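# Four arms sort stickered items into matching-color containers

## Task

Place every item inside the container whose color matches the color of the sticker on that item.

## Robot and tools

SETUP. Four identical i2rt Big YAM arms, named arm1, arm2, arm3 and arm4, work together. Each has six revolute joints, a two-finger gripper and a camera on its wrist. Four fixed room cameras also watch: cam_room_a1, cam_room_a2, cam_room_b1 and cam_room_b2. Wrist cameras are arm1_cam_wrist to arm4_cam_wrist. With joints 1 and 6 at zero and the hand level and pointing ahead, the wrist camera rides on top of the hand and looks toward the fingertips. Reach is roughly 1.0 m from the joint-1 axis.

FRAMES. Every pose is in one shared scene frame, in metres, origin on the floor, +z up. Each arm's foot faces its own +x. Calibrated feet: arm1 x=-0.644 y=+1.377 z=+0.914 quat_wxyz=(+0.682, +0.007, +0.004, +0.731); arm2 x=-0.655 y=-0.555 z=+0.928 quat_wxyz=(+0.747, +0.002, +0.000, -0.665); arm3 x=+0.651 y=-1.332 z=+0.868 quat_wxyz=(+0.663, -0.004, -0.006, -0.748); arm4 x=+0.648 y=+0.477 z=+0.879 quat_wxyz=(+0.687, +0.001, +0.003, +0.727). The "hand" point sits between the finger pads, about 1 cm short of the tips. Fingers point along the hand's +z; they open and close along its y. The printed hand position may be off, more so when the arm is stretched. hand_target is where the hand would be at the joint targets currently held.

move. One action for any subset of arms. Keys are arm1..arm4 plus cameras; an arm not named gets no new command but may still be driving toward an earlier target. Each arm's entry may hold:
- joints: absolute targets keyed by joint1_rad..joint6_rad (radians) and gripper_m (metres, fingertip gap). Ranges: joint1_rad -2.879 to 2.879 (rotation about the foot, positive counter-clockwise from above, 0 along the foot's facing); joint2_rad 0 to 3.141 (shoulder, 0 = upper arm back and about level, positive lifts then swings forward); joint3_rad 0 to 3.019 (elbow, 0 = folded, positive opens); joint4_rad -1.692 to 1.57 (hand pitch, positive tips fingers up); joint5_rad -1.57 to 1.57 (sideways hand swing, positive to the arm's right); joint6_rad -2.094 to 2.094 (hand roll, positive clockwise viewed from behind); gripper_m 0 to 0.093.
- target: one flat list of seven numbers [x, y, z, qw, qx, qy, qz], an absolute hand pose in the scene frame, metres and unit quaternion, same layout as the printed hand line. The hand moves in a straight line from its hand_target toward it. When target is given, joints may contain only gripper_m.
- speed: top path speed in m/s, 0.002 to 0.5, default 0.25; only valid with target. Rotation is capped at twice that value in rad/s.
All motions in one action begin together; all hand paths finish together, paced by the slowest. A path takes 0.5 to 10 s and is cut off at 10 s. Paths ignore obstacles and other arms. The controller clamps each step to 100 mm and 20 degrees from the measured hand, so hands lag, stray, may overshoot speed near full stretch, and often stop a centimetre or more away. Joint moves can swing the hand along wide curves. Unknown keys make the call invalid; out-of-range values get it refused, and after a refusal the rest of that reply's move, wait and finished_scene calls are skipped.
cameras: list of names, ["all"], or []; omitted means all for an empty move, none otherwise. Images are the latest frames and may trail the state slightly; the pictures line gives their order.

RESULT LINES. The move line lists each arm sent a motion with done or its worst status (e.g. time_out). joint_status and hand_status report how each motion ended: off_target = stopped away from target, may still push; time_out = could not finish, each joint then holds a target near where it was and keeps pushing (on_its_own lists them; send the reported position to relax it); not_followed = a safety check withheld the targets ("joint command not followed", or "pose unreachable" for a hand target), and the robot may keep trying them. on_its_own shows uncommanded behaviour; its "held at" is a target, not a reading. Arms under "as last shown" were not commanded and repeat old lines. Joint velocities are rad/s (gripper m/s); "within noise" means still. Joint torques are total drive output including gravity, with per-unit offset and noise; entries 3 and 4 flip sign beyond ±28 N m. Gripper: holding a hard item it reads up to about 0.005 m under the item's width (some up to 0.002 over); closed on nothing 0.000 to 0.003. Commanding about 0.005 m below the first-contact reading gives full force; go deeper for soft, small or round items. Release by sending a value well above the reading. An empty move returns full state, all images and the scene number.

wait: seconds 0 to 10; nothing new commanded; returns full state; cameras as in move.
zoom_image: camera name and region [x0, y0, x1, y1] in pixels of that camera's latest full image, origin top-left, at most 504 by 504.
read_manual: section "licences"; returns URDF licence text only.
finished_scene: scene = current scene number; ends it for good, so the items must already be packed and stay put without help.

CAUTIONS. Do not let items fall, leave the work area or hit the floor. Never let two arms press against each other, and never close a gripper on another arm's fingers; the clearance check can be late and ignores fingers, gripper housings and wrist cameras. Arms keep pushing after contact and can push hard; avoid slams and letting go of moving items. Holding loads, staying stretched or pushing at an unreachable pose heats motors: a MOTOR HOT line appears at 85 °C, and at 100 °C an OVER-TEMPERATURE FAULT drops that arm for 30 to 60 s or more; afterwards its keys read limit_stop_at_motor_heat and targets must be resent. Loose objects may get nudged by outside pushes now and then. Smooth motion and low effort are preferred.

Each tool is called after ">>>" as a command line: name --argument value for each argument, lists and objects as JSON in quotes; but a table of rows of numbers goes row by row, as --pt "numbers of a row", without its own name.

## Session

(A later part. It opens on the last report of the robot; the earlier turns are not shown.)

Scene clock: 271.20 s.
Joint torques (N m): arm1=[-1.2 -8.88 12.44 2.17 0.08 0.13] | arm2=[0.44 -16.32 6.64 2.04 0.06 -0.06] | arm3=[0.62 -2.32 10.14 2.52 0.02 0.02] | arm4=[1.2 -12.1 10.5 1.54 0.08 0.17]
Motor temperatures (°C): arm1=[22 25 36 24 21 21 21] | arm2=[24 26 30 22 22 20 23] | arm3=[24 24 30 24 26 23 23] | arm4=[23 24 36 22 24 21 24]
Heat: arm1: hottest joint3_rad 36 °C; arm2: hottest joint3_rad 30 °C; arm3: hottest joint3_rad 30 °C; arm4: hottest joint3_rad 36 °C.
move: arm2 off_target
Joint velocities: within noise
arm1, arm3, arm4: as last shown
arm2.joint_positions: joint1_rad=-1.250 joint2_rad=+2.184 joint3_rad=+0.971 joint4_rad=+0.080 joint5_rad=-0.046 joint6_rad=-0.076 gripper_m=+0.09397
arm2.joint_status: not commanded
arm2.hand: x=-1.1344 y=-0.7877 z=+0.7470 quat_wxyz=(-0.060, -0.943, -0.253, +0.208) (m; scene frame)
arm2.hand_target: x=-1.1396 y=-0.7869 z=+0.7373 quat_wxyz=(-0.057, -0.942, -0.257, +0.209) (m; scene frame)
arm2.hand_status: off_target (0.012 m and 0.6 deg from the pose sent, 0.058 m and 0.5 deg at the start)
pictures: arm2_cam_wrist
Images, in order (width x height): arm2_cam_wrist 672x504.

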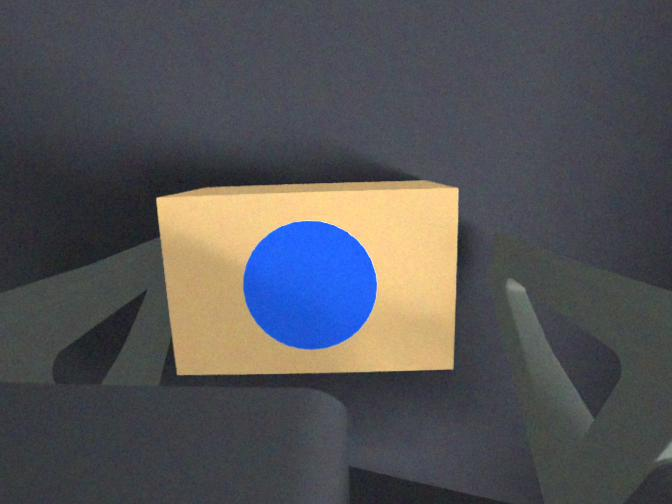

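>>> move --arm2 '{"target": [-1.133, -0.791, 0.729, -0.0569, -0.9419, -0.2568, 0.2088], "speed": 0.1}' --cameras '["arm2_cam_wrist"]'

Scene clock: 277.77 s.
Joint torques (N m): arm1=[-1.38 -9.35 12.45 2 0.09 0.11] | arm2=[1.67 -15.97 5.83 2.25 0.08 0.07] | arm3=[0.73 -2.2 10.09 2.52 0.01 0.01] | arm4=[1.26 -12.45 10.59 1.43 0.06 0.13]
Motor temperatures (°C): arm1=[22 25 36 24 21 21 21] | arm2=[24 26 30 22 22 20 23] | arm3=[24 24 30 24 26 23 23] | arm4=[23 24 36 22 24 21 24]
Heat: arm1: hottest joint3_rad 36 °C; arm2: hottest joint3_rad 30 °C; arm3: hottest joint3_rad 30 °C; arm4: hottest joint3_rad 36 °C.
move: arm2 off_target
Joint velocities: within noise
arm1, arm3, arm4: as last shown
arm2.joint_positions: joint1_rad=-1.250 joint2_rad=+2.197 joint3_rad=+0.971 joint4_rad=+0.101 joint5_rad=-0.041 joint6_rad=-0.076 gripper_m=+0.09397
arm2.joint_status: not commanded
arm2.hand: x=-1.1354 y=-0.7871 z=+0.7427 quat_wxyz=(-0.058, -0.942, -0.253, +0.212) (m; scene frame)
arm2.hand_target: x=-1.1325 y=-0.7908 z=+0.7294 quat_wxyz=(-0.057, -0.942, -0.257, +0.209) (m; scene frame)
arm2.hand_status: off_target (0.014 m and 0.7 deg from the pose sent, 0.018 m and 0.6 deg at the start)
pictures: arm2_cam_wrist
Images, in order (width x height): arm2_cam_wrist 672x504.

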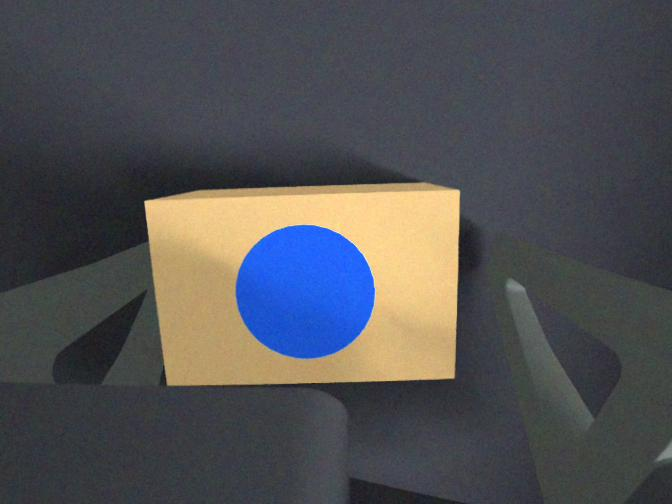

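>>> move --arm2 '{"joints": {"gripper_m": 0.05}}' --cameras '["arm2_cam_wrist"]'

Scene clock: 281.87 s.
Joint torques (N m): arm1=[-1.9 -8.64 12.4 2.03 0.06 0.08] | arm2=[1.44 -16.03 5.82 2.21 -0.01 0.07] | arm3=[0.67 -2.08 10.13 2.52 0.02 0.02] | arm4=[0.85 -12.04 10.47 1.47 0.1 0.17]
Motor temperatures (°C): arm1=[22 25 36 24 21 21 21] | arm2=[24 26 30 22 22 20 23] | arm3=[24 24 31 24 26 23 23] | arm4=[23 24 36 22 24 21 24]
Heat: arm1: hottest joint3_rad 36 °C; arm2: hottest joint3_rad 30 °C; arm3: hottest joint3_rad 31 °C; arm4: hottest joint3_rad 36 °C.
move: arm2 off_target
Joint velocities: within noise
arm1, arm3: as last shown
arm2.joint_positions: joint1_rad=-1.250 joint2_rad=+2.197 joint3_rad=+0.971 joint4_rad=+0.101 joint5_rad=-0.038 joint6_rad=-0.076 gripper_m=+0.06907
arm2.joint_status: gripper_m off_target (ended at +0.06910, target +0.05000)
arm2.hand: x=-1.1356 y=-0.7868 z=+0.7426 quat_wxyz=(-0.057, -0.942, -0.252, +0.213) (m; scene frame)
arm2.hand_target: x=-1.1325 y=-0.7906 z=+0.7293 quat_wxyz=(-0.057, -0.942, -0.257, +0.209) (m; scene frame)
arm2.hand_status: not commanded
arm4.joint_positions: joint1_rad=-1.302 joint2_rad=+1.262 joint3_rad=+1.192 joint4_rad=-0.916 joint5_rad=+0.000 joint6_rad=-0.013 gripper_m=+0.09397
arm4.joint_status: not commanded
arm4.hand: x=+1.1121 y=+0.6336 z=+1.1565 quat_wxyz=(-0.282, +0.161, -0.945, -0.043) (m; scene frame)
arm4.hand_target: x=+1.1168 y=+0.6366 z=+1.1741 quat_wxyz=(-0.304, +0.155, -0.939, -0.049) (m; scene frame)
arm4.hand_status: not commanded
pictures: arm2_cam_wrist
Images, in order (width x height): arm2_cam_wrist 672x504.

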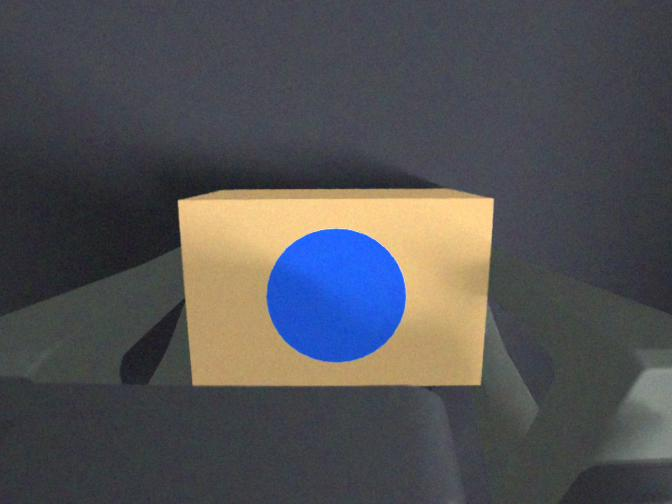

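>>> move --arm2 '{"target": [-1.1, -0.77, 0.95, -0.0569, -0.9419, -0.2568, 0.2088]}' --arm1 '{"target": [-1.116, 1.252, 0.88, 0.0091, -0.9754, 0.0409, 0.2162]}' --cameras '["arm2_cam_wrist", "arm1_cam_wrist"]'

Scene clock: 307.97 s.
Joint torques (N m): arm1=[-2.37 -11.63 7.32 1.77 0.22 0.11] | arm2=[0.62 -14.97 8.92 1.17 -0.21 -0.05] | arm3=[0.73 -2.26 10.13 2.51 0.01 0.02] | arm4=[0.73 -12.34 10.71 1.46 0.08 0.17]
Motor temperatures (°C): arm1=[22 25 36 23 21 21 21] | arm2=[24 26 29 22 22 20 24] | arm3=[24 24 31 24 26 23 23] | arm4=[23 24 36 22 24 21 24]
Heat: arm1: hottest joint3_rad 36 °C; arm2: hottest joint3_rad 29 °C; arm3: hottest joint3_rad 31 °C; arm4: hottest joint3_rad 36 °C.
move: arm1 off_target; arm2 done
Joint velocities: within noise
arm1.joint_positions: joint1_rad=+1.827 joint2_rad=+1.775 joint3_rad=+0.843 joint4_rad=-0.278 joint5_rad=+0.157 joint6_rad=+0.361 gripper_m=+0.09398
arm1.joint_status: not commanded
arm1.hand: x=-1.1071 y=+1.2502 z=+0.8737 quat_wxyz=(-0.013, +0.979, -0.031, -0.202) (m; scene frame)
arm1.hand_target: x=-1.1159 y=+1.2521 z=+0.8801 quat_wxyz=(-0.009, +0.975, -0.041, -0.216) (m; scene frame)
arm1.hand_status: off_target (0.011 m and 2.0 deg from the pose sent, 0.329 m and 29.4 deg at the start)
arm2.joint_positions: joint1_rad=-1.250 joint2_rad=+1.622 joint3_rad=+0.878 joint4_rad=-0.375 joint5_rad=-0.039 joint6_rad=-0.076 gripper_m=+0.06907
arm2.joint_status: not commanded
arm2.hand: x=-1.1030 y=-0.7721 z=+0.9519 quat_wxyz=(-0.058, -0.942, -0.252, +0.215) (m; scene frame)
arm2.hand_target: x=-1.1000 y=-0.7699 z=+0.9501 quat_wxyz=(-0.057, -0.942, -0.257, +0.209) (m; scene frame)
arm2.hand_status: done (0.004 m and 0.9 deg from the pose sent, 0.211 m and 0.7 deg at the start)
arm3, arm4: as last shown
pictures: arm1_cam_wrist, arm2_cam_wrist
Images, in order (width x height): arm1_cam_wrist 672x504, arm2_cam_wrist 672x504.

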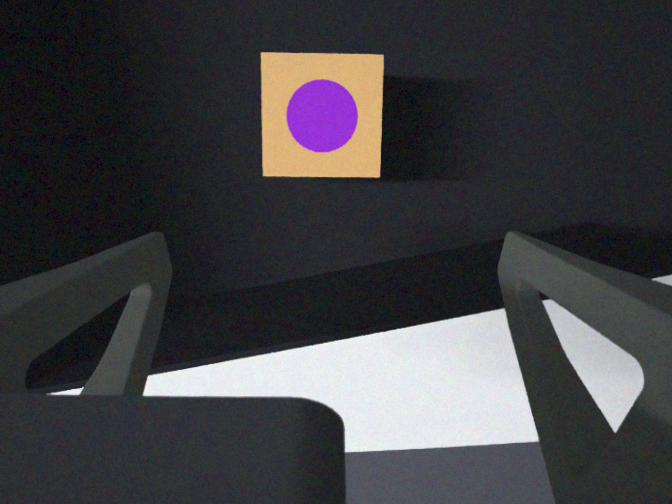

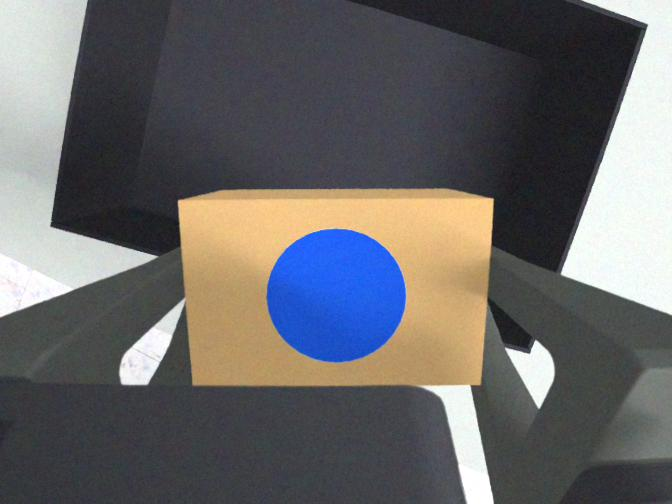

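>>> move --arm1 '{"target": [-1.150, 1.249, 0.815, 0.0091, -0.9754, 0.0409, 0.2162], "speed": 0.15}' --arm2 '{"joints": {"joint1_rad": -1.25, "joint2_rad": 0.906, "joint3_rad": 0.914, "joint4_rad": -1.143, "joint5_rad": 0, "joint6_rad": 0}}' --cameras '["arm2_cam_wrist", "arm1_cam_wrist"]'

Scene clock: 319.00 s.
Joint torques (N m): arm1=[-2.61 -11.99 8.9 1.55 0.1 -0.04] | arm2=[0.79 -5.6 14.8 1.07 0.12 0.2] | arm3=[0.62 -2.2 10.11 2.51 0.01 0.01] | arm4=[1.26 -12.4 10.52 1.43 0.06 0.15]
Motor temperatures (°C): arm1=[22 25 34 23 21 21 21] | arm2=[24 26 29 22 22 20 24] | arm3=[24 24 31 24 26 23 23] | arm4=[23 24 36 22 24 21 24]
Heat: arm1: hottest joint3_rad 34 °C; arm2: hottest joint3_rad 29 °C; arm3: hottest joint3_rad 31 °C; arm4: hottest joint3_rad 36 °C.
move: arm1 off_target; arm2 done
Joint velocities: within noise
arm1.joint_positions: joint1_rad=+1.813 joint2_rad=+1.979 joint3_rad=+0.897 joint4_rad=-0.146 joint5_rad=+0.155 joint6_rad=+0.361 gripper_m=+0.09398
arm1.joint_status: not commanded
arm1.hand: x=-1.1260 y=+1.2516 z=+0.8056 quat_wxyz=(-0.017, +0.980, -0.038, -0.194) (m; scene frame)
arm1.hand_target: x=-1.1493 y=+1.2492 z=+0.8159 quat_wxyz=(-0.009, +0.975, -0.041, -0.216) (m; scene frame)
arm1.hand_status: off_target (0.026 m and 2.8 deg from the pose sent, 0.073 m and 2.0 deg at the start)
arm2.joint_positions: joint1_rad=-1.250 joint2_rad=+0.904 joint3_rad=+0.878 joint4_rad=-1.131 joint5_rad=-0.003 joint6_rad=-0.014 gripper_m=+0.06907
arm2.joint_status: all done
arm2.hand: x=-0.9468 y=-0.6926 z=+1.1625 quat_wxyz=(-0.044, -0.954, -0.220, +0.199) (m; scene frame)
arm2.hand_target: x=-0.9522 y=-0.6945 z=+1.1777 quat_wxyz=(-0.046, -0.953, -0.212, +0.210) (m; scene frame)
arm2.hand_status: not commanded
arm3, arm4: as last shown
pictures: arm1_cam_wrist, arm2_cam_wrist
Images, in order (width x height): arm1_cam_wrist 672x504, arm2_cam_wrist 672x504.

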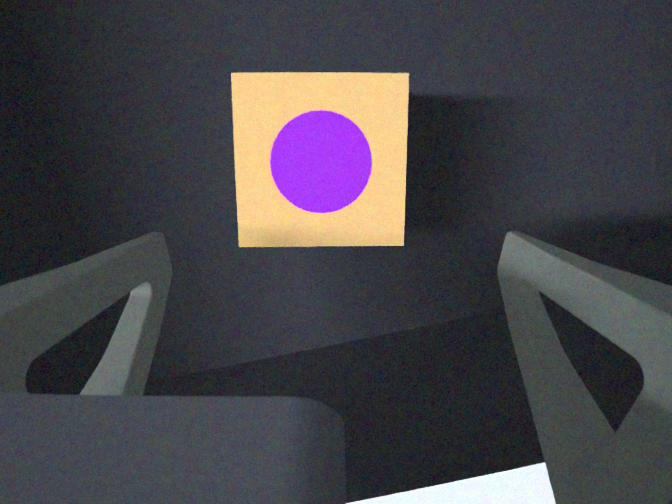

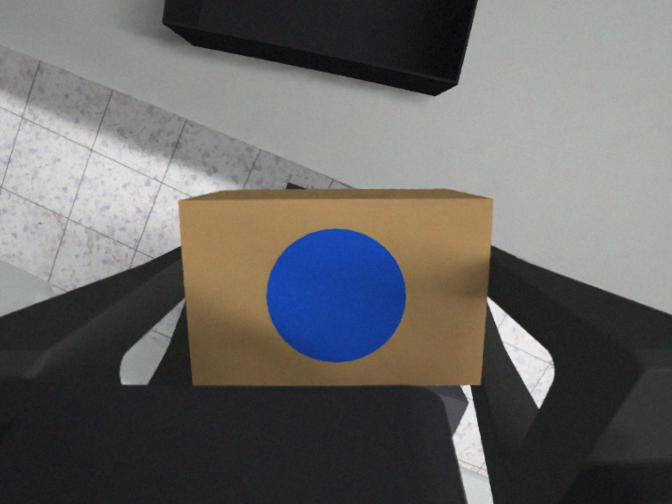

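>>> move --arm1 '{"target": [-1.170, 1.2455, 0.755, 0.0091, -0.9754, 0.0409, 0.2162], "speed": 0.12}' --arm2 '{"joints": {"joint1_rad": 2.13}}' --cameras '["arm2_cam_wrist", "arm1_cam_wrist"]'

Scene clock: 328.47 s.
Joint torques (N m): arm1=[-2.84 -13.68 7.56 1.74 0.1 -0.04] | arm2=[0.79 -5.48 14.82 1.09 0.13 0.18] | arm3=[0.62 -2.26 10.11 2.48 0.01 0.01] | arm4=[0.67 -12.57 10.59 1.44 0.08 0.16]
Motor temperatures (°C): arm1=[22 25 34 23 21 21 21] | arm2=[24 26 30 22 22 20 24] | arm3=[24 24 31 24 25 23 23] | arm4=[23 24 37 22 24 21 24]
Heat: arm1: hottest joint3_rad 34 °C; arm2: hottest joint3_rad 30 °C; arm3: hottest joint3_rad 31 °C; arm4: hottest joint3_rad 37 °C.
move: arm1 off_target; arm2 done
Joint velocities: within noise
arm1.joint_positions: joint1_rad=+1.809 joint2_rad=+2.155 joint3_rad=+0.980 joint4_rad=-0.045 joint5_rad=+0.153 joint6_rad=+0.357 gripper_m=+0.09398
arm1.joint_status: not commanded
arm1.hand: x=-1.1482 y=+1.2467 z=+0.7487 quat_wxyz=(-0.016, +0.980, -0.038, -0.196) (m; scene frame)
arm1.hand_target: x=-1.1695 y=+1.2458 z=+0.7558 quat_wxyz=(-0.009, +0.975, -0.041, -0.216) (m; scene frame)
arm1.hand_status: off_target (0.023 m and 2.5 deg from the pose sent, 0.067 m and 2.8 deg at the start)
arm2.joint_positions: joint1_rad=+2.128 joint2_rad=+0.904 joint3_rad=+0.878 joint4_rad=-1.131 joint5_rad=-0.003 joint6_rad=-0.012 gripper_m=+0.06908
arm2.joint_status: all done
arm2.hand: x=-0.4043 y=-0.3551 z=+1.1646 quat_wxyz=(-0.195, +0.329, -0.921, -0.070) (m; scene frame)
arm2.hand_target: x=-0.4000 y=-0.3515 z=+1.1798 quat_wxyz=(-0.205, +0.324, -0.921, -0.073) (m; scene frame)
arm2.hand_status: not commanded
arm3.joint_positions: joint1_rad=-1.691 joint2_rad=+0.606 joint3_rad=+0.747 joint4_rad=-0.317 joint5_rad=+0.000 joint6_rad=-0.007 gripper_m=+0.09391
arm3.joint_status: not commanded
arm3.hand: x=+0.2918 y=-1.2373 z=+1.2785 quat_wxyz=(+0.074, -0.762, +0.094, +0.636) (m; scene frame)
arm3.hand_target: x=+0.2935 y=-1.2343 z=+1.2865 quat_wxyz=(+0.076, -0.753, +0.099, +0.646) (m; scene frame)
arm3.hand_status: not commanded
arm4: as last shown
pictures: arm1_cam_wrist, arm2_cam_wrist
Images, in order (width x height): arm1_cam_wrist 672x504, arm2_cam_wrist 672x504.

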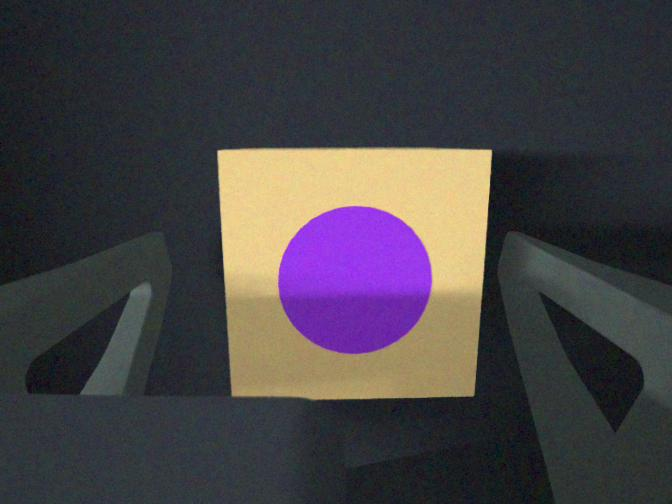

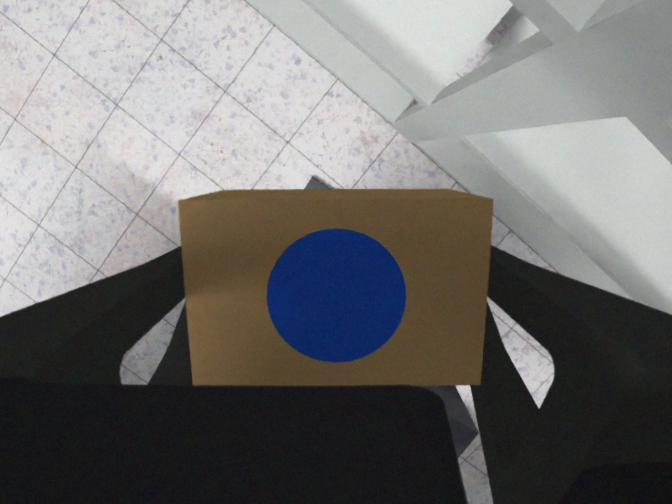

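>>> move --arm1 '{"joints": {"gripper_m": 0.035}}' --arm2 '{"target": [-0.38, -0.335, 1.07, 0.2040, -0.3251, 0.9205, 0.0721], "speed": 0.25}' --cameras '["arm2_cam_wrist", "arm1_cam_wrist"]'

Scene clock: 338.03 s.
Joint torques (N m): arm1=[-2.49 -13.51 7.54 1.76 0.13 -0.07] | arm2=[1.03 -7 11.08 2.33 0.13 0.17] | arm3=[0.79 -2.14 10.11 2.51 0.01 0.02] | arm4=[1.08 -12.69 10.54 1.57 0.08 0.18]
Motor temperatures (°C): arm1=[22 25 33 23 21 21 21] | arm2=[24 26 31 22 22 20 24] | arm3=[24 24 31 24 25 23 23] | arm4=[23 24 37 22 24 21 24]
Heat: arm1: hottest joint3_rad 33 °C; arm2: hottest joint3_rad 31 °C; arm3: hottest joint3_rad 31 °C; arm4: hottest joint3_rad 37 °C.
move: arm1 off_target; arm2 done
Joint velocities: within noise
arm1.joint_positions: joint1_rad=+1.808 joint2_rad=+2.155 joint3_rad=+0.981 joint4_rad=-0.045 joint5_rad=+0.151 joint6_rad=+0.357 gripper_m=+0.05314
arm1.joint_status: gripper_m off_target (ended at +0.05316, target +0.03500)
arm1.hand: x=-1.1489 y=+1.2464 z=+0.7490 quat_wxyz=(-0.015, +0.980, -0.038, -0.197) (m; scene frame)
arm1.hand_target: x=-1.1695 y=+1.2458 z=+0.7558 quat_wxyz=(-0.009, +0.975, -0.041, -0.216) (m; scene frame)
arm1.hand_status: not commanded
arm2.joint_positions: joint1_rad=+2.128 joint2_rad=+1.042 joint3_rad=+0.703 joint4_rad=-0.814 joint5_rad=-0.003 joint6_rad=-0.012 gripper_m=+0.06908
arm2.joint_status: not commanded
arm2.hand: x=-0.3824 y=-0.3375 z=+1.0694 quat_wxyz=(-0.197, +0.329, -0.921, -0.070) (m; scene frame)
arm2.hand_target: x=-0.3801 y=-0.3351 z=+1.0700 quat_wxyz=(-0.204, +0.325, -0.921, -0.072) (m; scene frame)
arm2.hand_status: done (0.004 m and 1.0 deg from the pose sent, 0.100 m and 1.1 deg at the start)
arm3, arm4: as last shown
pictures: arm1_cam_wrist, arm2_cam_wrist
Images, in order (width x height): arm1_cam_wrist 672x504, arm2_cam_wrist 672x504.

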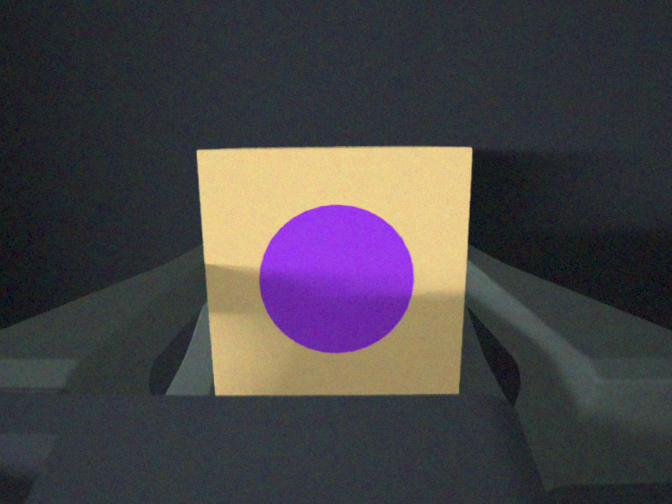

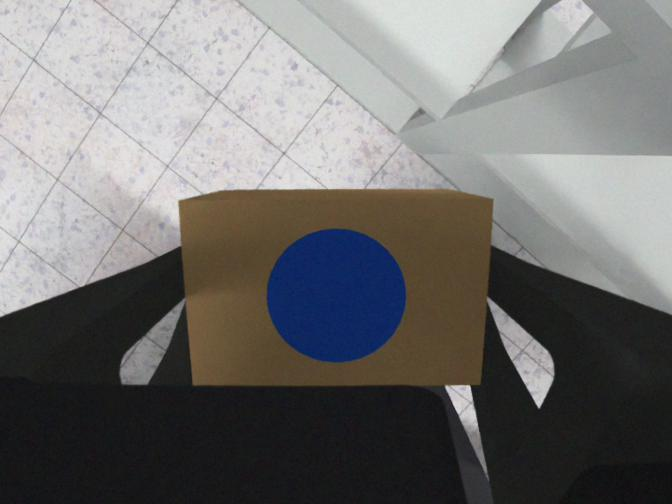

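>>> move --arm1 '{"target": [-1.13, 1.2455, 0.96, 0.0091, -0.9754, 0.0409, 0.2162], "speed": 0.2}' --arm2 '{"target": [-0.03, -0.05, 1.055, 0.2040, -0.3251, 0.9205, 0.0721], "speed": 0.2}' --cameras '["arm2_cam_wrist", "arm1_cam_wrist", "cam_room_a2", "cam_room_b1"]'

Scene clock: 351.50 s.
Joint torques (N m): arm1=[-1.08 -12.22 9.98 0.69 0.24 0.12] | arm2=[1.2 -24 17.28 1.06 0.13 0.2] | arm3=[0.67 -2.2 10.11 2.51 0.01 0] | arm4=[0.85 -12.34 10.52 1.5 0.06 0.18]
Motor temperatures (°C): arm1=[22 25 33 23 21 21 22] | arm2=[24 26 33 22 22 20 24] | arm3=[24 24 31 24 25 23 23] | arm4=[23 24 37 22 24 21 24]
Heat: arm1: hottest joint3_rad 33 °C; arm2: hottest joint3_rad 33 °C; arm3: hottest joint3_rad 31 °C; arm4: hottest joint3_rad 37 °C.
move: arm1 off_target; arm2 off_target
Joint velocities: within noise
arm1.joint_positions: joint1_rad=+1.810 joint2_rad=+1.654 joint3_rad=+0.938 joint4_rad=-0.491 joint5_rad=+0.157 joint6_rad=+0.364 gripper_m=+0.05314
arm1.joint_status: not commanded
arm1.hand: x=-1.1240 y=+1.2530 z=+0.9446 quat_wxyz=(-0.014, +0.978, -0.042, -0.203) (m; scene frame)
arm1.hand_target: x=-1.1298 y=+1.2455 z=+0.9599 quat_wxyz=(-0.009, +0.975, -0.041, -0.216) (m; scene frame)
arm1.hand_status: off_target (0.018 m and 1.6 deg from the pose sent, 0.212 m and 2.4 deg at the start)
arm2.joint_positions: joint1_rad=+2.128 joint2_rad=+2.239 joint3_rad=+2.134 joint4_rad=-1.049 joint5_rad=-0.001 joint6_rad=-0.012 gripper_m=+0.06908
arm2.joint_status: not commanded
arm2.hand: x=-0.0388 y=-0.0630 z=+1.0516 quat_wxyz=(-0.197, +0.329, -0.921, -0.069) (m; scene frame)
arm2.hand_target: x=-0.0309 y=-0.0506 z=+1.0551 quat_wxyz=(-0.205, +0.325, -0.920, -0.073) (m; scene frame)
arm2.hand_status: off_target (0.016 m and 1.0 deg from the pose sent, 0.455 m and 1.0 deg at the start)
arm3, arm4: as last shown
pictures: arm1_cam_wrist, arm2_cam_wrist, cam_room_a2, cam_room_b1
Images, in order (width x height): arm1_cam_wrist 672x504, arm2_cam_wrist 672x504, cam_room_a2 672x504, cam_room_b1 672x504.

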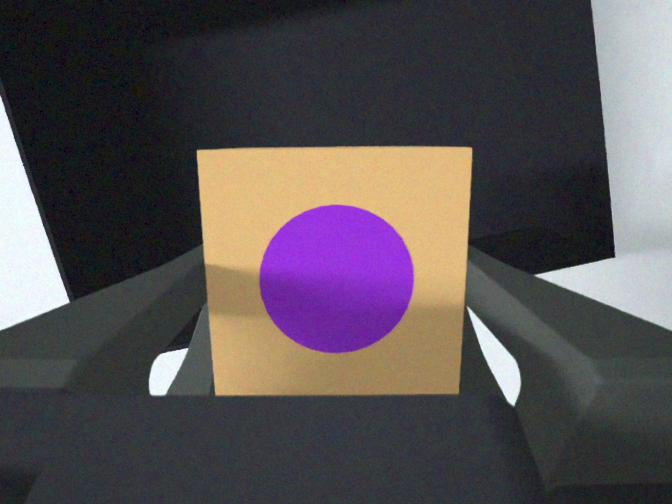

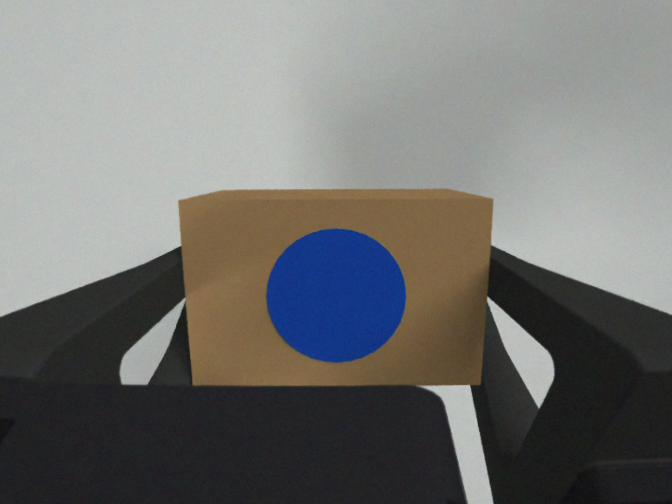

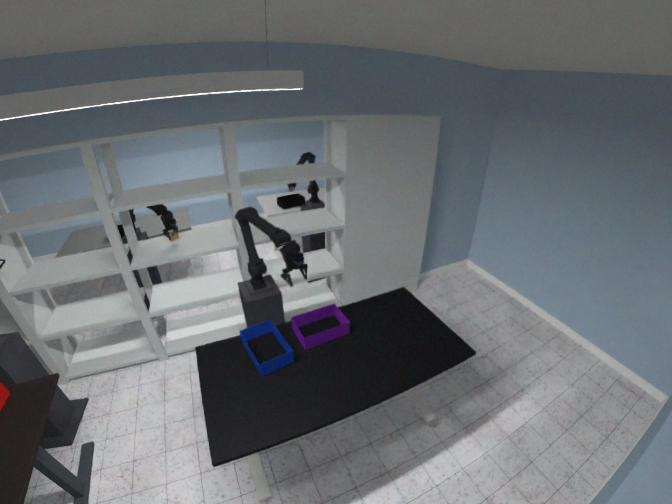

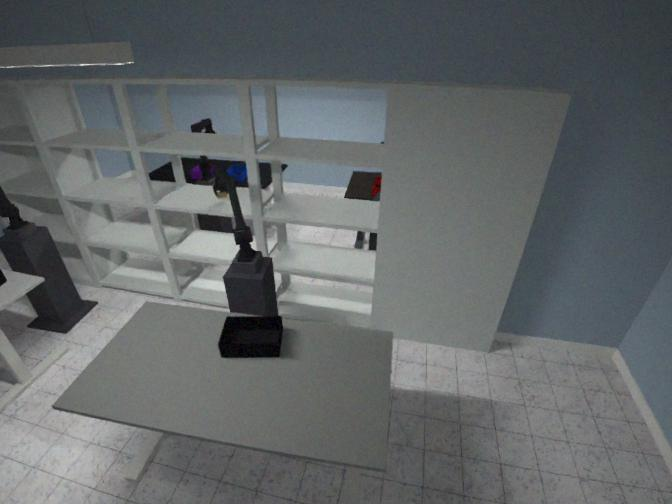

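>>> move --arm1 '{"joints": {"joint1_rad": 1.81, "joint2_rad": 0.906, "joint3_rad": 0.914, "joint4_rad": -1.143}}' --arm2 '{"target": [-0.025, -0.045, 1.005, 0.2040, -0.3251, 0.9205, 0.0721], "speed": 0.1}' --cameras '["arm2_cam_wrist", "arm1_cam_wrist"]'

>>> move --arm1 '{"joints": {"joint1_rad": -2.27}}' --arm2 '{"target": [-0.025, -0.045, 0.99, 0.2040, -0.3251, 0.9205, 0.0721], "speed": 0.05}' --cameras '["arm2_cam_wrist", "arm1_cam_wrist", "cam_room_a2"]'

Scene clock: 361.67 s.
Joint torques (N m): arm1=[-1.55 -2.2 12.55 0.8 0.19 0.16] | arm2=[1.26 -24.64 13.71 2.3 0.13 0.2] | arm3=[0.73 -2.2 10.09 2.52 0.01 0.01] | arm4=[1.14 -12.51 10.61 1.43 0.08 0.17]
Motor temperatures (°C): arm1=[21 26 32 23 21 21 22] | arm2=[24 26 36 22 22 20 24] | arm3=[24 24 31 24 25 23 23] | arm4=[23 24 37 22 24 21 24]
Heat: arm1: hottest joint3_rad 32 °C; arm2: hottest joint3_rad 36 °C; arm3: hottest joint3_rad 31 °C; arm4: hottest joint3_rad 37 °C.
move: arm1 done; arm2 off_target
Joint velocities: within noise
arm1.joint_positions: joint1_rad=+1.810 joint2_rad=+0.905 joint3_rad=+0.900 joint4_rad=-1.134 joint5_rad=+0.158 joint6_rad=+0.364 gripper_m=+0.05313
arm1.joint_status: all done
arm1.hand: x=-0.9581 y=+1.3043 z=+1.1658 quat_wxyz=(-0.003, +0.971, -0.044, -0.235) (m; scene frame)
arm1.hand_target: x=-0.9592 y=+1.3042 z=+1.1713 quat_wxyz=(-0.002, +0.970, -0.048, -0.237) (m; scene frame)
arm1.hand_status: not commanded
arm2.joint_positions: joint1_rad=+2.128 joint2_rad=+2.289 joint3_rad=+2.134 joint4_rad=-0.988 joint5_rad=-0.001 joint6_rad=-0.012 gripper_m=+0.06908
arm2.joint_status: not commanded
arm2.hand: x=-0.0291 y=-0.0553 z=+1.0188 quat_wxyz=(-0.202, +0.329, -0.920, -0.071) (m; scene frame)
arm2.hand_target: x=-0.0257 y=-0.0454 z=+1.0051 quat_wxyz=(-0.204, +0.325, -0.920, -0.072) (m; scene frame)
arm2.hand_status: off_target (0.018 m and 0.5 deg from the pose sent, 0.052 m and 1.0 deg at the start)
arm3, arm4: as last shown
pictures: arm1_cam_wrist, arm2_cam_wrist
Images, in order (width x height): arm1_cam_wrist 672x504, arm2_cam_wrist 672x504.

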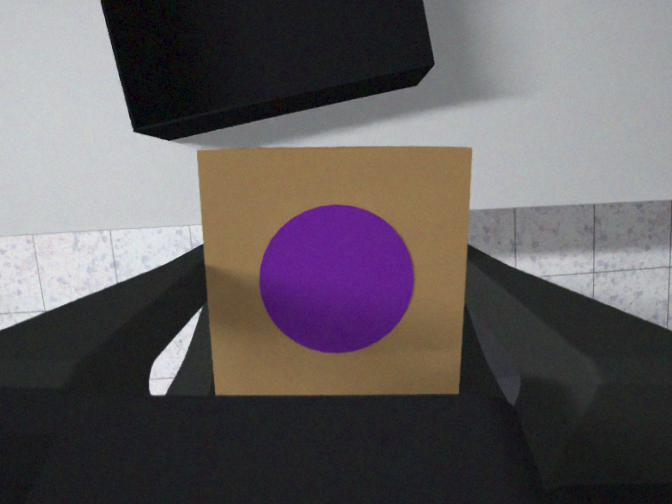

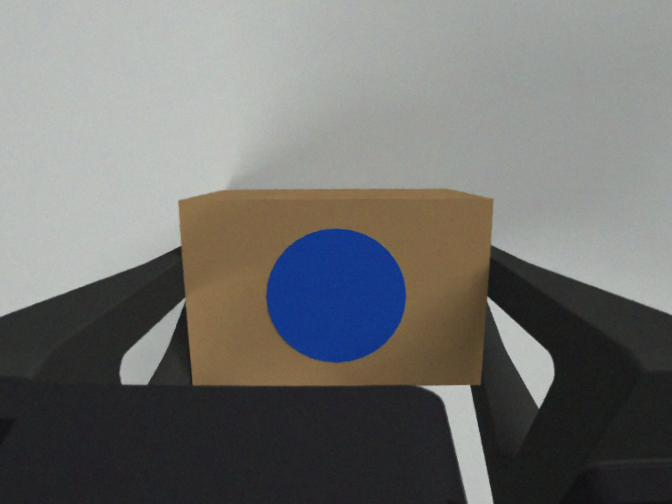

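Scene clock: 364.33 s.
Joint torques (N m): arm1=[-2.26 -2.96 12.4 0.64 0.11 0.06] | arm2=[1.32 -23.94 11.6 2.39 0.13 0.2] | arm3=[0.79 -2.02 10.13 2.5 0.02 0] | arm4=[0.97 -12.69 10.7 1.5 0.09 0.17]
Motor temperatures (°C): arm1=[21 25 32 23 21 21 22] | arm2=[24 27 36 22 22 20 24] | arm3=[24 24 31 24 25 23 23] | arm4=[23 24 37 22 24 21 24]
Heat: arm1: hottest joint3_rad 32 °C; arm2: hottest joint3_rad 36 °C; arm3: hottest joint3_rad 31 °C; arm4: hottest joint3_rad 37 °C.
move: arm1 done; arm2 off_target
Joint velocities: within noise
arm1.joint_positions: joint1_rad=-2.266 joint2_rad=+0.912 joint3_rad=+0.900 joint4_rad=-1.134 joint5_rad=+0.160 joint6_rad=+0.366 gripper_m=+0.05314
arm1.joint_status: all done
arm1.hand: x=-0.3922 y=+1.1628 z=+1.1543 quat_wxyz=(-0.191, -0.478, -0.850, +0.108) (m; scene frame)
arm1.hand_target: x=-0.3925 y=+1.1618 z=+1.1621 quat_wxyz=(-0.196, -0.482, -0.847, +0.108) (m; scene frame)
arm1.hand_status: not commanded
arm2.joint_positions: joint1_rad=+2.128 joint2_rad=+2.289 joint3_rad=+2.134 joint4_rad=-0.957 joint5_rad=-0.001 joint6_rad=-0.012 gripper_m=+0.06908
arm2.joint_status: not commanded
arm2.hand: x=-0.0237 y=-0.0511 z=+1.0221 quat_wxyz=(-0.216, +0.327, -0.917, -0.075) (m; scene frame)
arm2.hand_target: x=-0.0262 y=-0.0460 z=+0.9905 quat_wxyz=(-0.204, +0.325, -0.921, -0.072) (m; scene frame)
arm2.hand_status: off_target (0.033 m and 1.5 deg from the pose sent, 0.031 m and 0.5 deg at the start)
arm3, arm4: as last shown
pictures: arm1_cam_wrist, arm2_cam_wrist, cam_room_a2
Images, in order (width x height): arm1_cam_wrist 672x504, arm2_cam_wrist 672x504, cam_room_a2 672x504.

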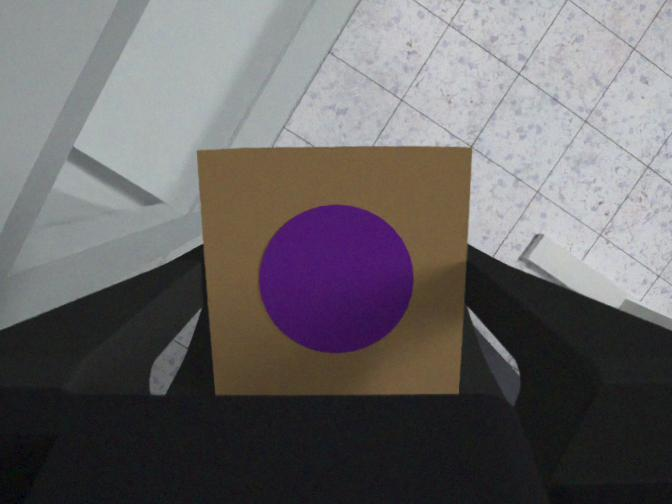

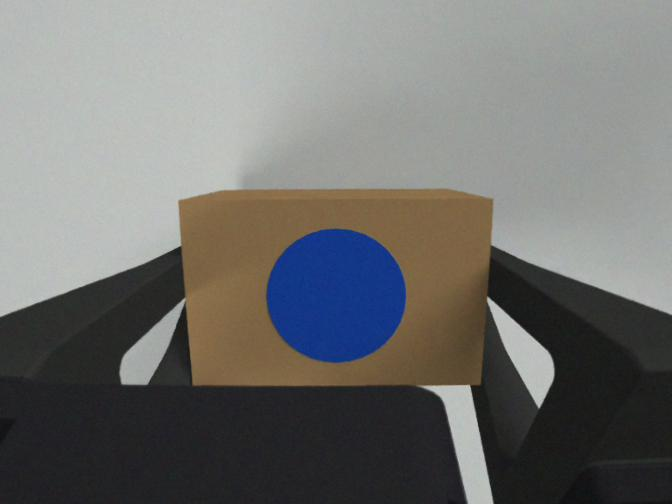

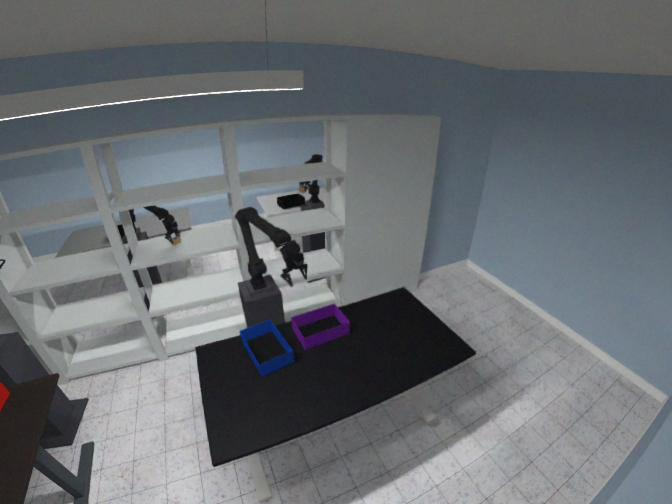

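>>> zoom_image --camera "cam_room_a2" --region '[130, 190, 230, 265]'

>>> zoom_image --camera "arm2_cam_wrist" --region '[120, 100, 560, 430]'

Scaled by 5.040.

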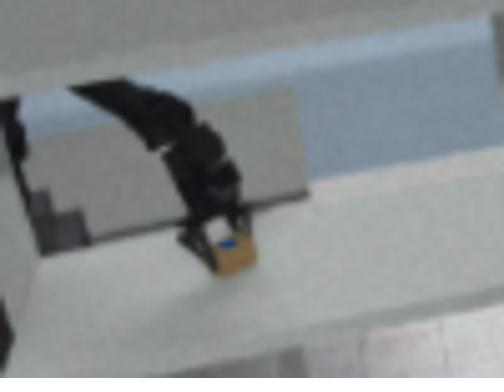

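Scaled by 1.145.

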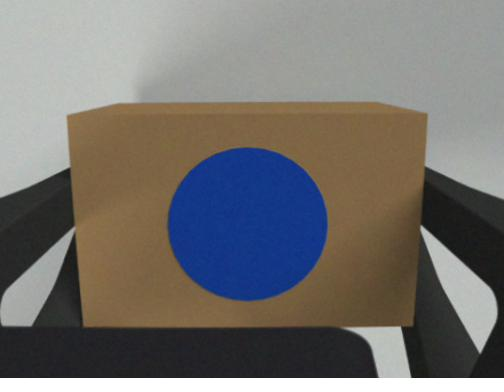

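>>> move --arm2 '{"target": [-0.024, -0.047, 1.017, 0.2040, -0.3251, 0.9205, 0.0721], "speed": 0.1}' --cameras '[]'

>>> move --arm2 '{"joints": {"gripper_m": 0.093}}' --cameras '["arm2_cam_wrist"]'

Scene clock: 378.97 s.
Joint torques (N m): arm1=[-2.67 -3.14 12.33 0.69 0.13 0.09] | arm2=[1.08 -25.29 15.21 1.16 0.07 0.18] | arm3=[0.62 -2.2 10.1 2.51 0.01 0.02] | arm4=[1.26 -12.51 10.52 1.54 0.07 0.15]
Motor temperatures (°C): arm1=[21 25 33 23 21 21 22] | arm2=[24 28 35 22 22 20 25] | arm3=[24 24 31 24 25 23 23] | arm4=[23 24 37 22 24 21 24]
Heat: arm1: hottest joint3_rad 33 °C; arm2: hottest joint3_rad 35 °C; arm3: hottest joint3_rad 31 °C; arm4: hottest joint3_rad 37 °C.
move: arm2 done
Joint velocities: within noise
arm1, arm3: as last shown
arm2.joint_positions: joint1_rad=+2.128 joint2_rad=+2.289 joint3_rad=+2.134 joint4_rad=-0.984 joint5_rad=-0.001 joint6_rad=-0.012 gripper_m=+0.06908
arm2.joint_status: not commanded
arm2.hand: x=-0.0284 y=-0.0548 z=+1.0192 quat_wxyz=(-0.203, +0.328, -0.920, -0.071) (m; scene frame)
arm2.hand_target: x=-0.0244 y=-0.0472 z=+1.0170 quat_wxyz=(-0.205, +0.325, -0.920, -0.072) (m; scene frame)
arm2.hand_status: done (0.009 m and 0.4 deg from the pose sent, 0.007 m and 1.5 deg at the start)
arm4.joint_positions: joint1_rad=-1.302 joint2_rad=+1.262 joint3_rad=+1.192 joint4_rad=-0.916 joint5_rad=+0.000 joint6_rad=-0.013 gripper_m=+0.09397
arm4.joint_status: not commanded
arm4.hand: x=+1.1121 y=+0.6336 z=+1.1565 quat_wxyz=(-0.282, +0.161, -0.945, -0.043) (m; scene frame)
arm4.hand_target: x=+1.1168 y=+0.6366 z=+1.1741 quat_wxyz=(-0.304, +0.155, -0.939, -0.049) (m; scene frame)
arm4.hand_status: not commanded
pictures: none
No camera images: "cameras" was empty.

Scene clock: 379.47 s.
Joint torques (N m): arm1=[-2.37 -2.32 12.44 0.58 0.11 0.07] | arm2=[1.03 -25.29 15.23 1.11 0.07 0.18] | arm3=[0.67 -2.02 10.1 2.52 0.02 0.02] | arm4=[1.14 -11.75 10.55 1.48 0.1 0.18]
Motor temperatures (°C): arm1=[21 25 33 23 21 21 22] | arm2=[24 28 35 22 22 20 25] | arm3=[24 24 31 24 25 23 23] | arm4=[23 24 37 22 24 21 24]
Heat: arm1: hottest joint3_rad 33 °C; arm2: hottest joint3_rad 35 °C; arm3: hottest joint3_rad 31 °C; arm4: hottest joint3_rad 37 °C.
move: arm2 done
Joint velocities: arm1=[-0.015 -0.005 -0.017 -0.007 -0.168 0.007 0] | arm2=[within noise] | arm3=[within noise] | arm4=[within noise]
arm1, arm3, arm4: as last shown
arm2.joint_positions: joint1_rad=+2.128 joint2_rad=+2.289 joint3_rad=+2.134 joint4_rad=-0.984 joint5_rad=-0.001 joint6_rad=-0.012 gripper_m=+0.09292
arm2.joint_status: all done
arm2.hand: x=-0.0284 y=-0.0548 z=+1.0192 quat_wxyz=(-0.203, +0.328, -0.920, -0.071) (m; scene frame)
arm2.hand_target: x=-0.0244 y=-0.0472 z=+1.0170 quat_wxyz=(-0.205, +0.325, -0.920, -0.072) (m; scene frame)
arm2.hand_status: not commanded
pictures: arm2_cam_wrist
Images, in order (width x height): arm2_cam_wrist 672x504.

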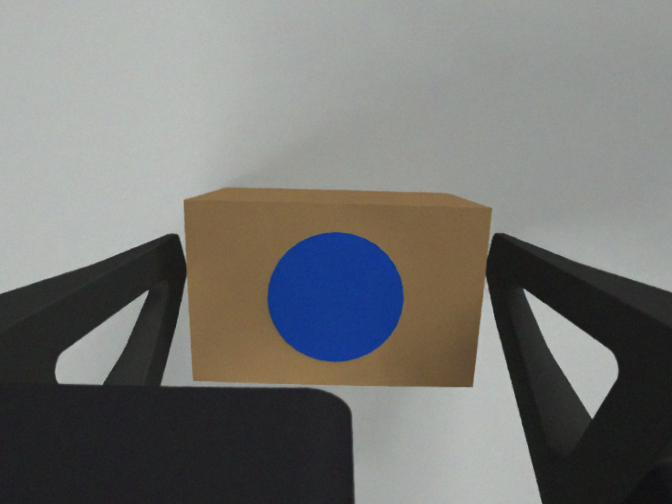

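>>> move --arm2 '{"target": [-0.047, -0.066, 1.08, 0.2040, -0.3251, 0.9205, 0.0721], "speed": 0.2}' --arm1 '{"target": [-0.38, 1.165, 1.075, 0.1906, 0.2873, 0.9369, -0.0585], "speed": 0.2}' --cameras '["arm2_cam_wrist"]'

>>> move --arm2 '{"target": [-0.38, -0.335, 1.08, 0.2040, -0.3251, 0.9205, 0.0721], "speed": 0.25}' --arm4 '{"joints": {"joint1_rad": 2.175, "joint2_rad": 0.906, "joint3_rad": 0.914, "joint4_rad": -1.0, "joint5_rad": 0, "joint6_rad": 0}}' --cameras '["arm1_cam_wrist", "arm4_cam_wrist", "cam_room_a2"]'

Scene clock: 397.37 s.
Joint torques (N m): arm1=[-2.67 -2.49 11.36 1.83 -0.09 -0.06] | arm2=[1.08 -27.4 10.71 1.11 0.06 0.17] | arm3=[0.62 -2.2 10.11 2.48 0.02 0.01] | arm4=[0.91 -12.34 10.61 1.52 0.08 0.18]
Motor temperatures (°C): arm1=[21 25 34 23 21 21 22] | arm2=[24 29 37 22 22 20 24] | arm3=[24 24 32 24 25 23 23] | arm4=[23 24 37 22 24 21 24]
Heat: arm1: hottest joint3_rad 34 °C; arm2: hottest joint3_rad 37 °C; arm3: hottest joint3_rad 32 °C; arm4: hottest joint3_rad 37 °C.
move: arm1 done; arm2 done
Joint velocities: within noise
arm1.joint_positions: joint1_rad=-2.334 joint2_rad=+0.973 joint3_rad=+0.728 joint4_rad=-0.935 joint5_rad=-0.048 joint6_rad=-0.091 gripper_m=+0.05312
arm1.joint_status: not commanded
arm1.hand: x=-0.3834 y=+1.1722 z=+1.0714 quat_wxyz=(-0.181, -0.287, -0.939, +0.053) (m; scene frame)
arm1.hand_target: x=-0.3802 y=+1.1651 z=+1.0750 quat_wxyz=(-0.190, -0.287, -0.937, +0.059) (m; scene frame)
arm1.hand_status: done (0.009 m and 1.3 deg from the pose sent, 0.080 m and 24.7 deg at the start)
arm2.joint_positions: joint1_rad=+2.128 joint2_rad=+2.198 joint3_rad=+2.134 joint4_rad=-1.055 joint5_rad=-0.001 joint6_rad=-0.012 gripper_m=+0.09292
arm2.joint_status: not commanded
arm2.hand: x=-0.0400 y=-0.0642 z=+1.0826 quat_wxyz=(-0.213, +0.328, -0.917, -0.074) (m; scene frame)
arm2.hand_target: x=-0.0469 y=-0.0659 z=+1.0800 quat_wxyz=(-0.204, +0.325, -0.921, -0.072) (m; scene frame)
arm2.hand_status: done (0.008 m and 1.2 deg from the pose sent, 0.065 m and 0.4 deg at the start)
arm3, arm4: as last shown
pictures: arm2_cam_wrist
Images, in order (width x height): arm2_cam_wrist 672x504.

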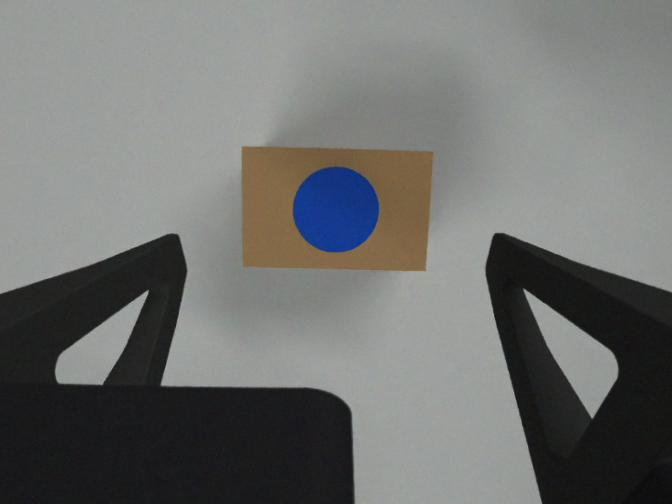

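Scene clock: 399.87 s.
Joint torques (N m): arm1=[-2.73 -1.67 11.47 1.74 -0.05 -0.05] | arm2=[0.91 -6.89 10.55 1.2 0.05 0.16] | arm3=[0.67 -2.26 10.11 2.55 0.01 0.02] | arm4=[1.2 -4.66 9.01 0.61 0.19 0.18]
Motor temperatures (°C): arm1=[21 25 34 23 21 21 22] | arm2=[24 29 37 22 22 20 24] | arm3=[24 24 32 24 25 23 23] | arm4=[23 24 37 22 24 21 24]
Heat: arm1: hottest joint3_rad 34 °C; arm2: hottest joint3_rad 37 °C; arm3: hottest joint3_rad 32 °C; arm4: hottest joint3_rad 37 °C.
move: arm2 done; arm4 done
Joint velocities: within noise
arm1: as last shown
arm2.joint_positions: joint1_rad=+2.128 joint2_rad=+1.029 joint3_rad=+0.734 joint4_rad=-0.816 joint5_rad=-0.001 joint6_rad=-0.012 gripper_m=+0.09292
arm2.joint_status: not commanded
arm2.hand: x=-0.3746 y=-0.3317 z=+1.0879 quat_wxyz=(-0.217, +0.327, -0.917, -0.076) (m; scene frame)
arm2.hand_target: x=-0.3800 y=-0.3350 z=+1.0802 quat_wxyz=(-0.204, +0.325, -0.920, -0.072) (m; scene frame)
arm2.hand_status: done (0.010 m and 1.6 deg from the pose sent, 0.435 m and 1.2 deg at the start)
arm3.joint_positions: joint1_rad=-1.691 joint2_rad=+0.606 joint3_rad=+0.747 joint4_rad=-0.317 joint5_rad=+0.000 joint6_rad=-0.007 gripper_m=+0.09391
arm3.joint_status: not commanded
arm3.hand: x=+0.2918 y=-1.2373 z=+1.2785 quat_wxyz=(+0.074, -0.762, +0.094, +0.636) (m; scene frame)
arm3.hand_target: x=+0.2935 y=-1.2343 z=+1.2865 quat_wxyz=(+0.076, -0.753, +0.099, +0.646) (m; scene frame)
arm3.hand_status: not commanded
arm4.joint_positions: joint1_rad=+2.174 joint2_rad=+0.904 joint3_rad=+0.920 joint4_rad=-0.991 joint5_rad=-0.002 joint6_rad=-0.011 gripper_m=+0.09402
arm4.joint_status: all done
arm4.hand: x=+0.3639 y=+0.2573 z=+1.1539 quat_wxyz=(+0.095, +0.902, +0.314, -0.280) (m; scene frame)
arm4.hand_target: x=+0.3661 y=+0.2588 z=+1.1488 quat_wxyz=(+0.093, +0.906, +0.311, -0.273) (m; scene frame)
arm4.hand_status: not commanded
pictures: arm1_cam_wrist, arm4_cam_wrist, cam_room_a2
Images, in order (width x height): arm1_cam_wrist 672x504, arm4_cam_wrist 672x504, cam_room_a2 672x504.

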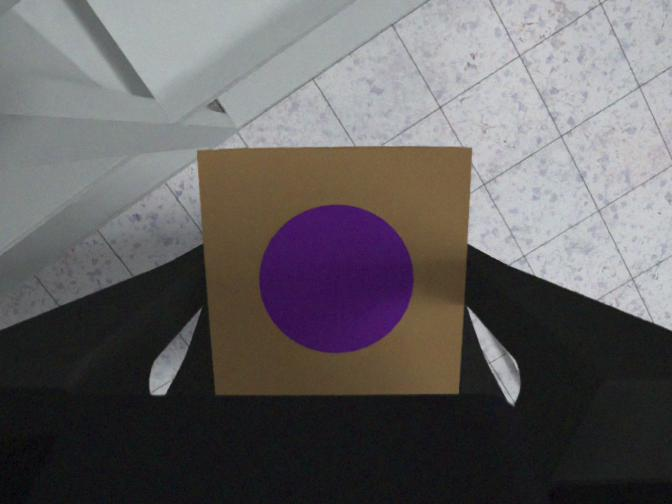

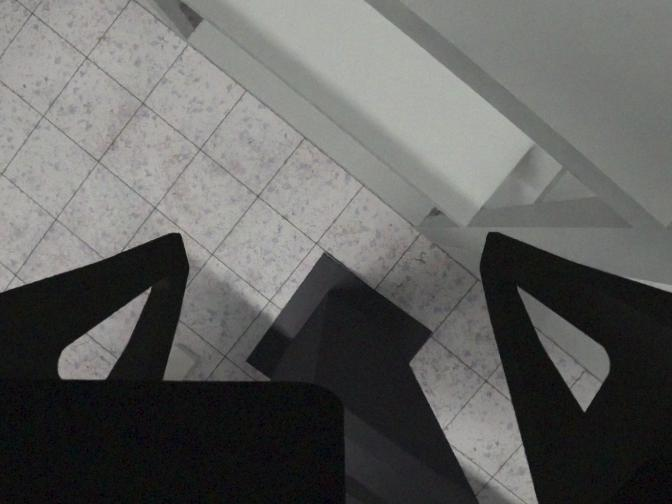

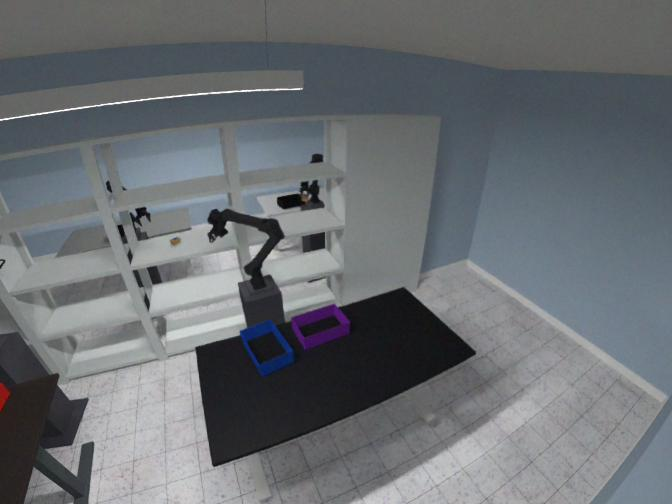

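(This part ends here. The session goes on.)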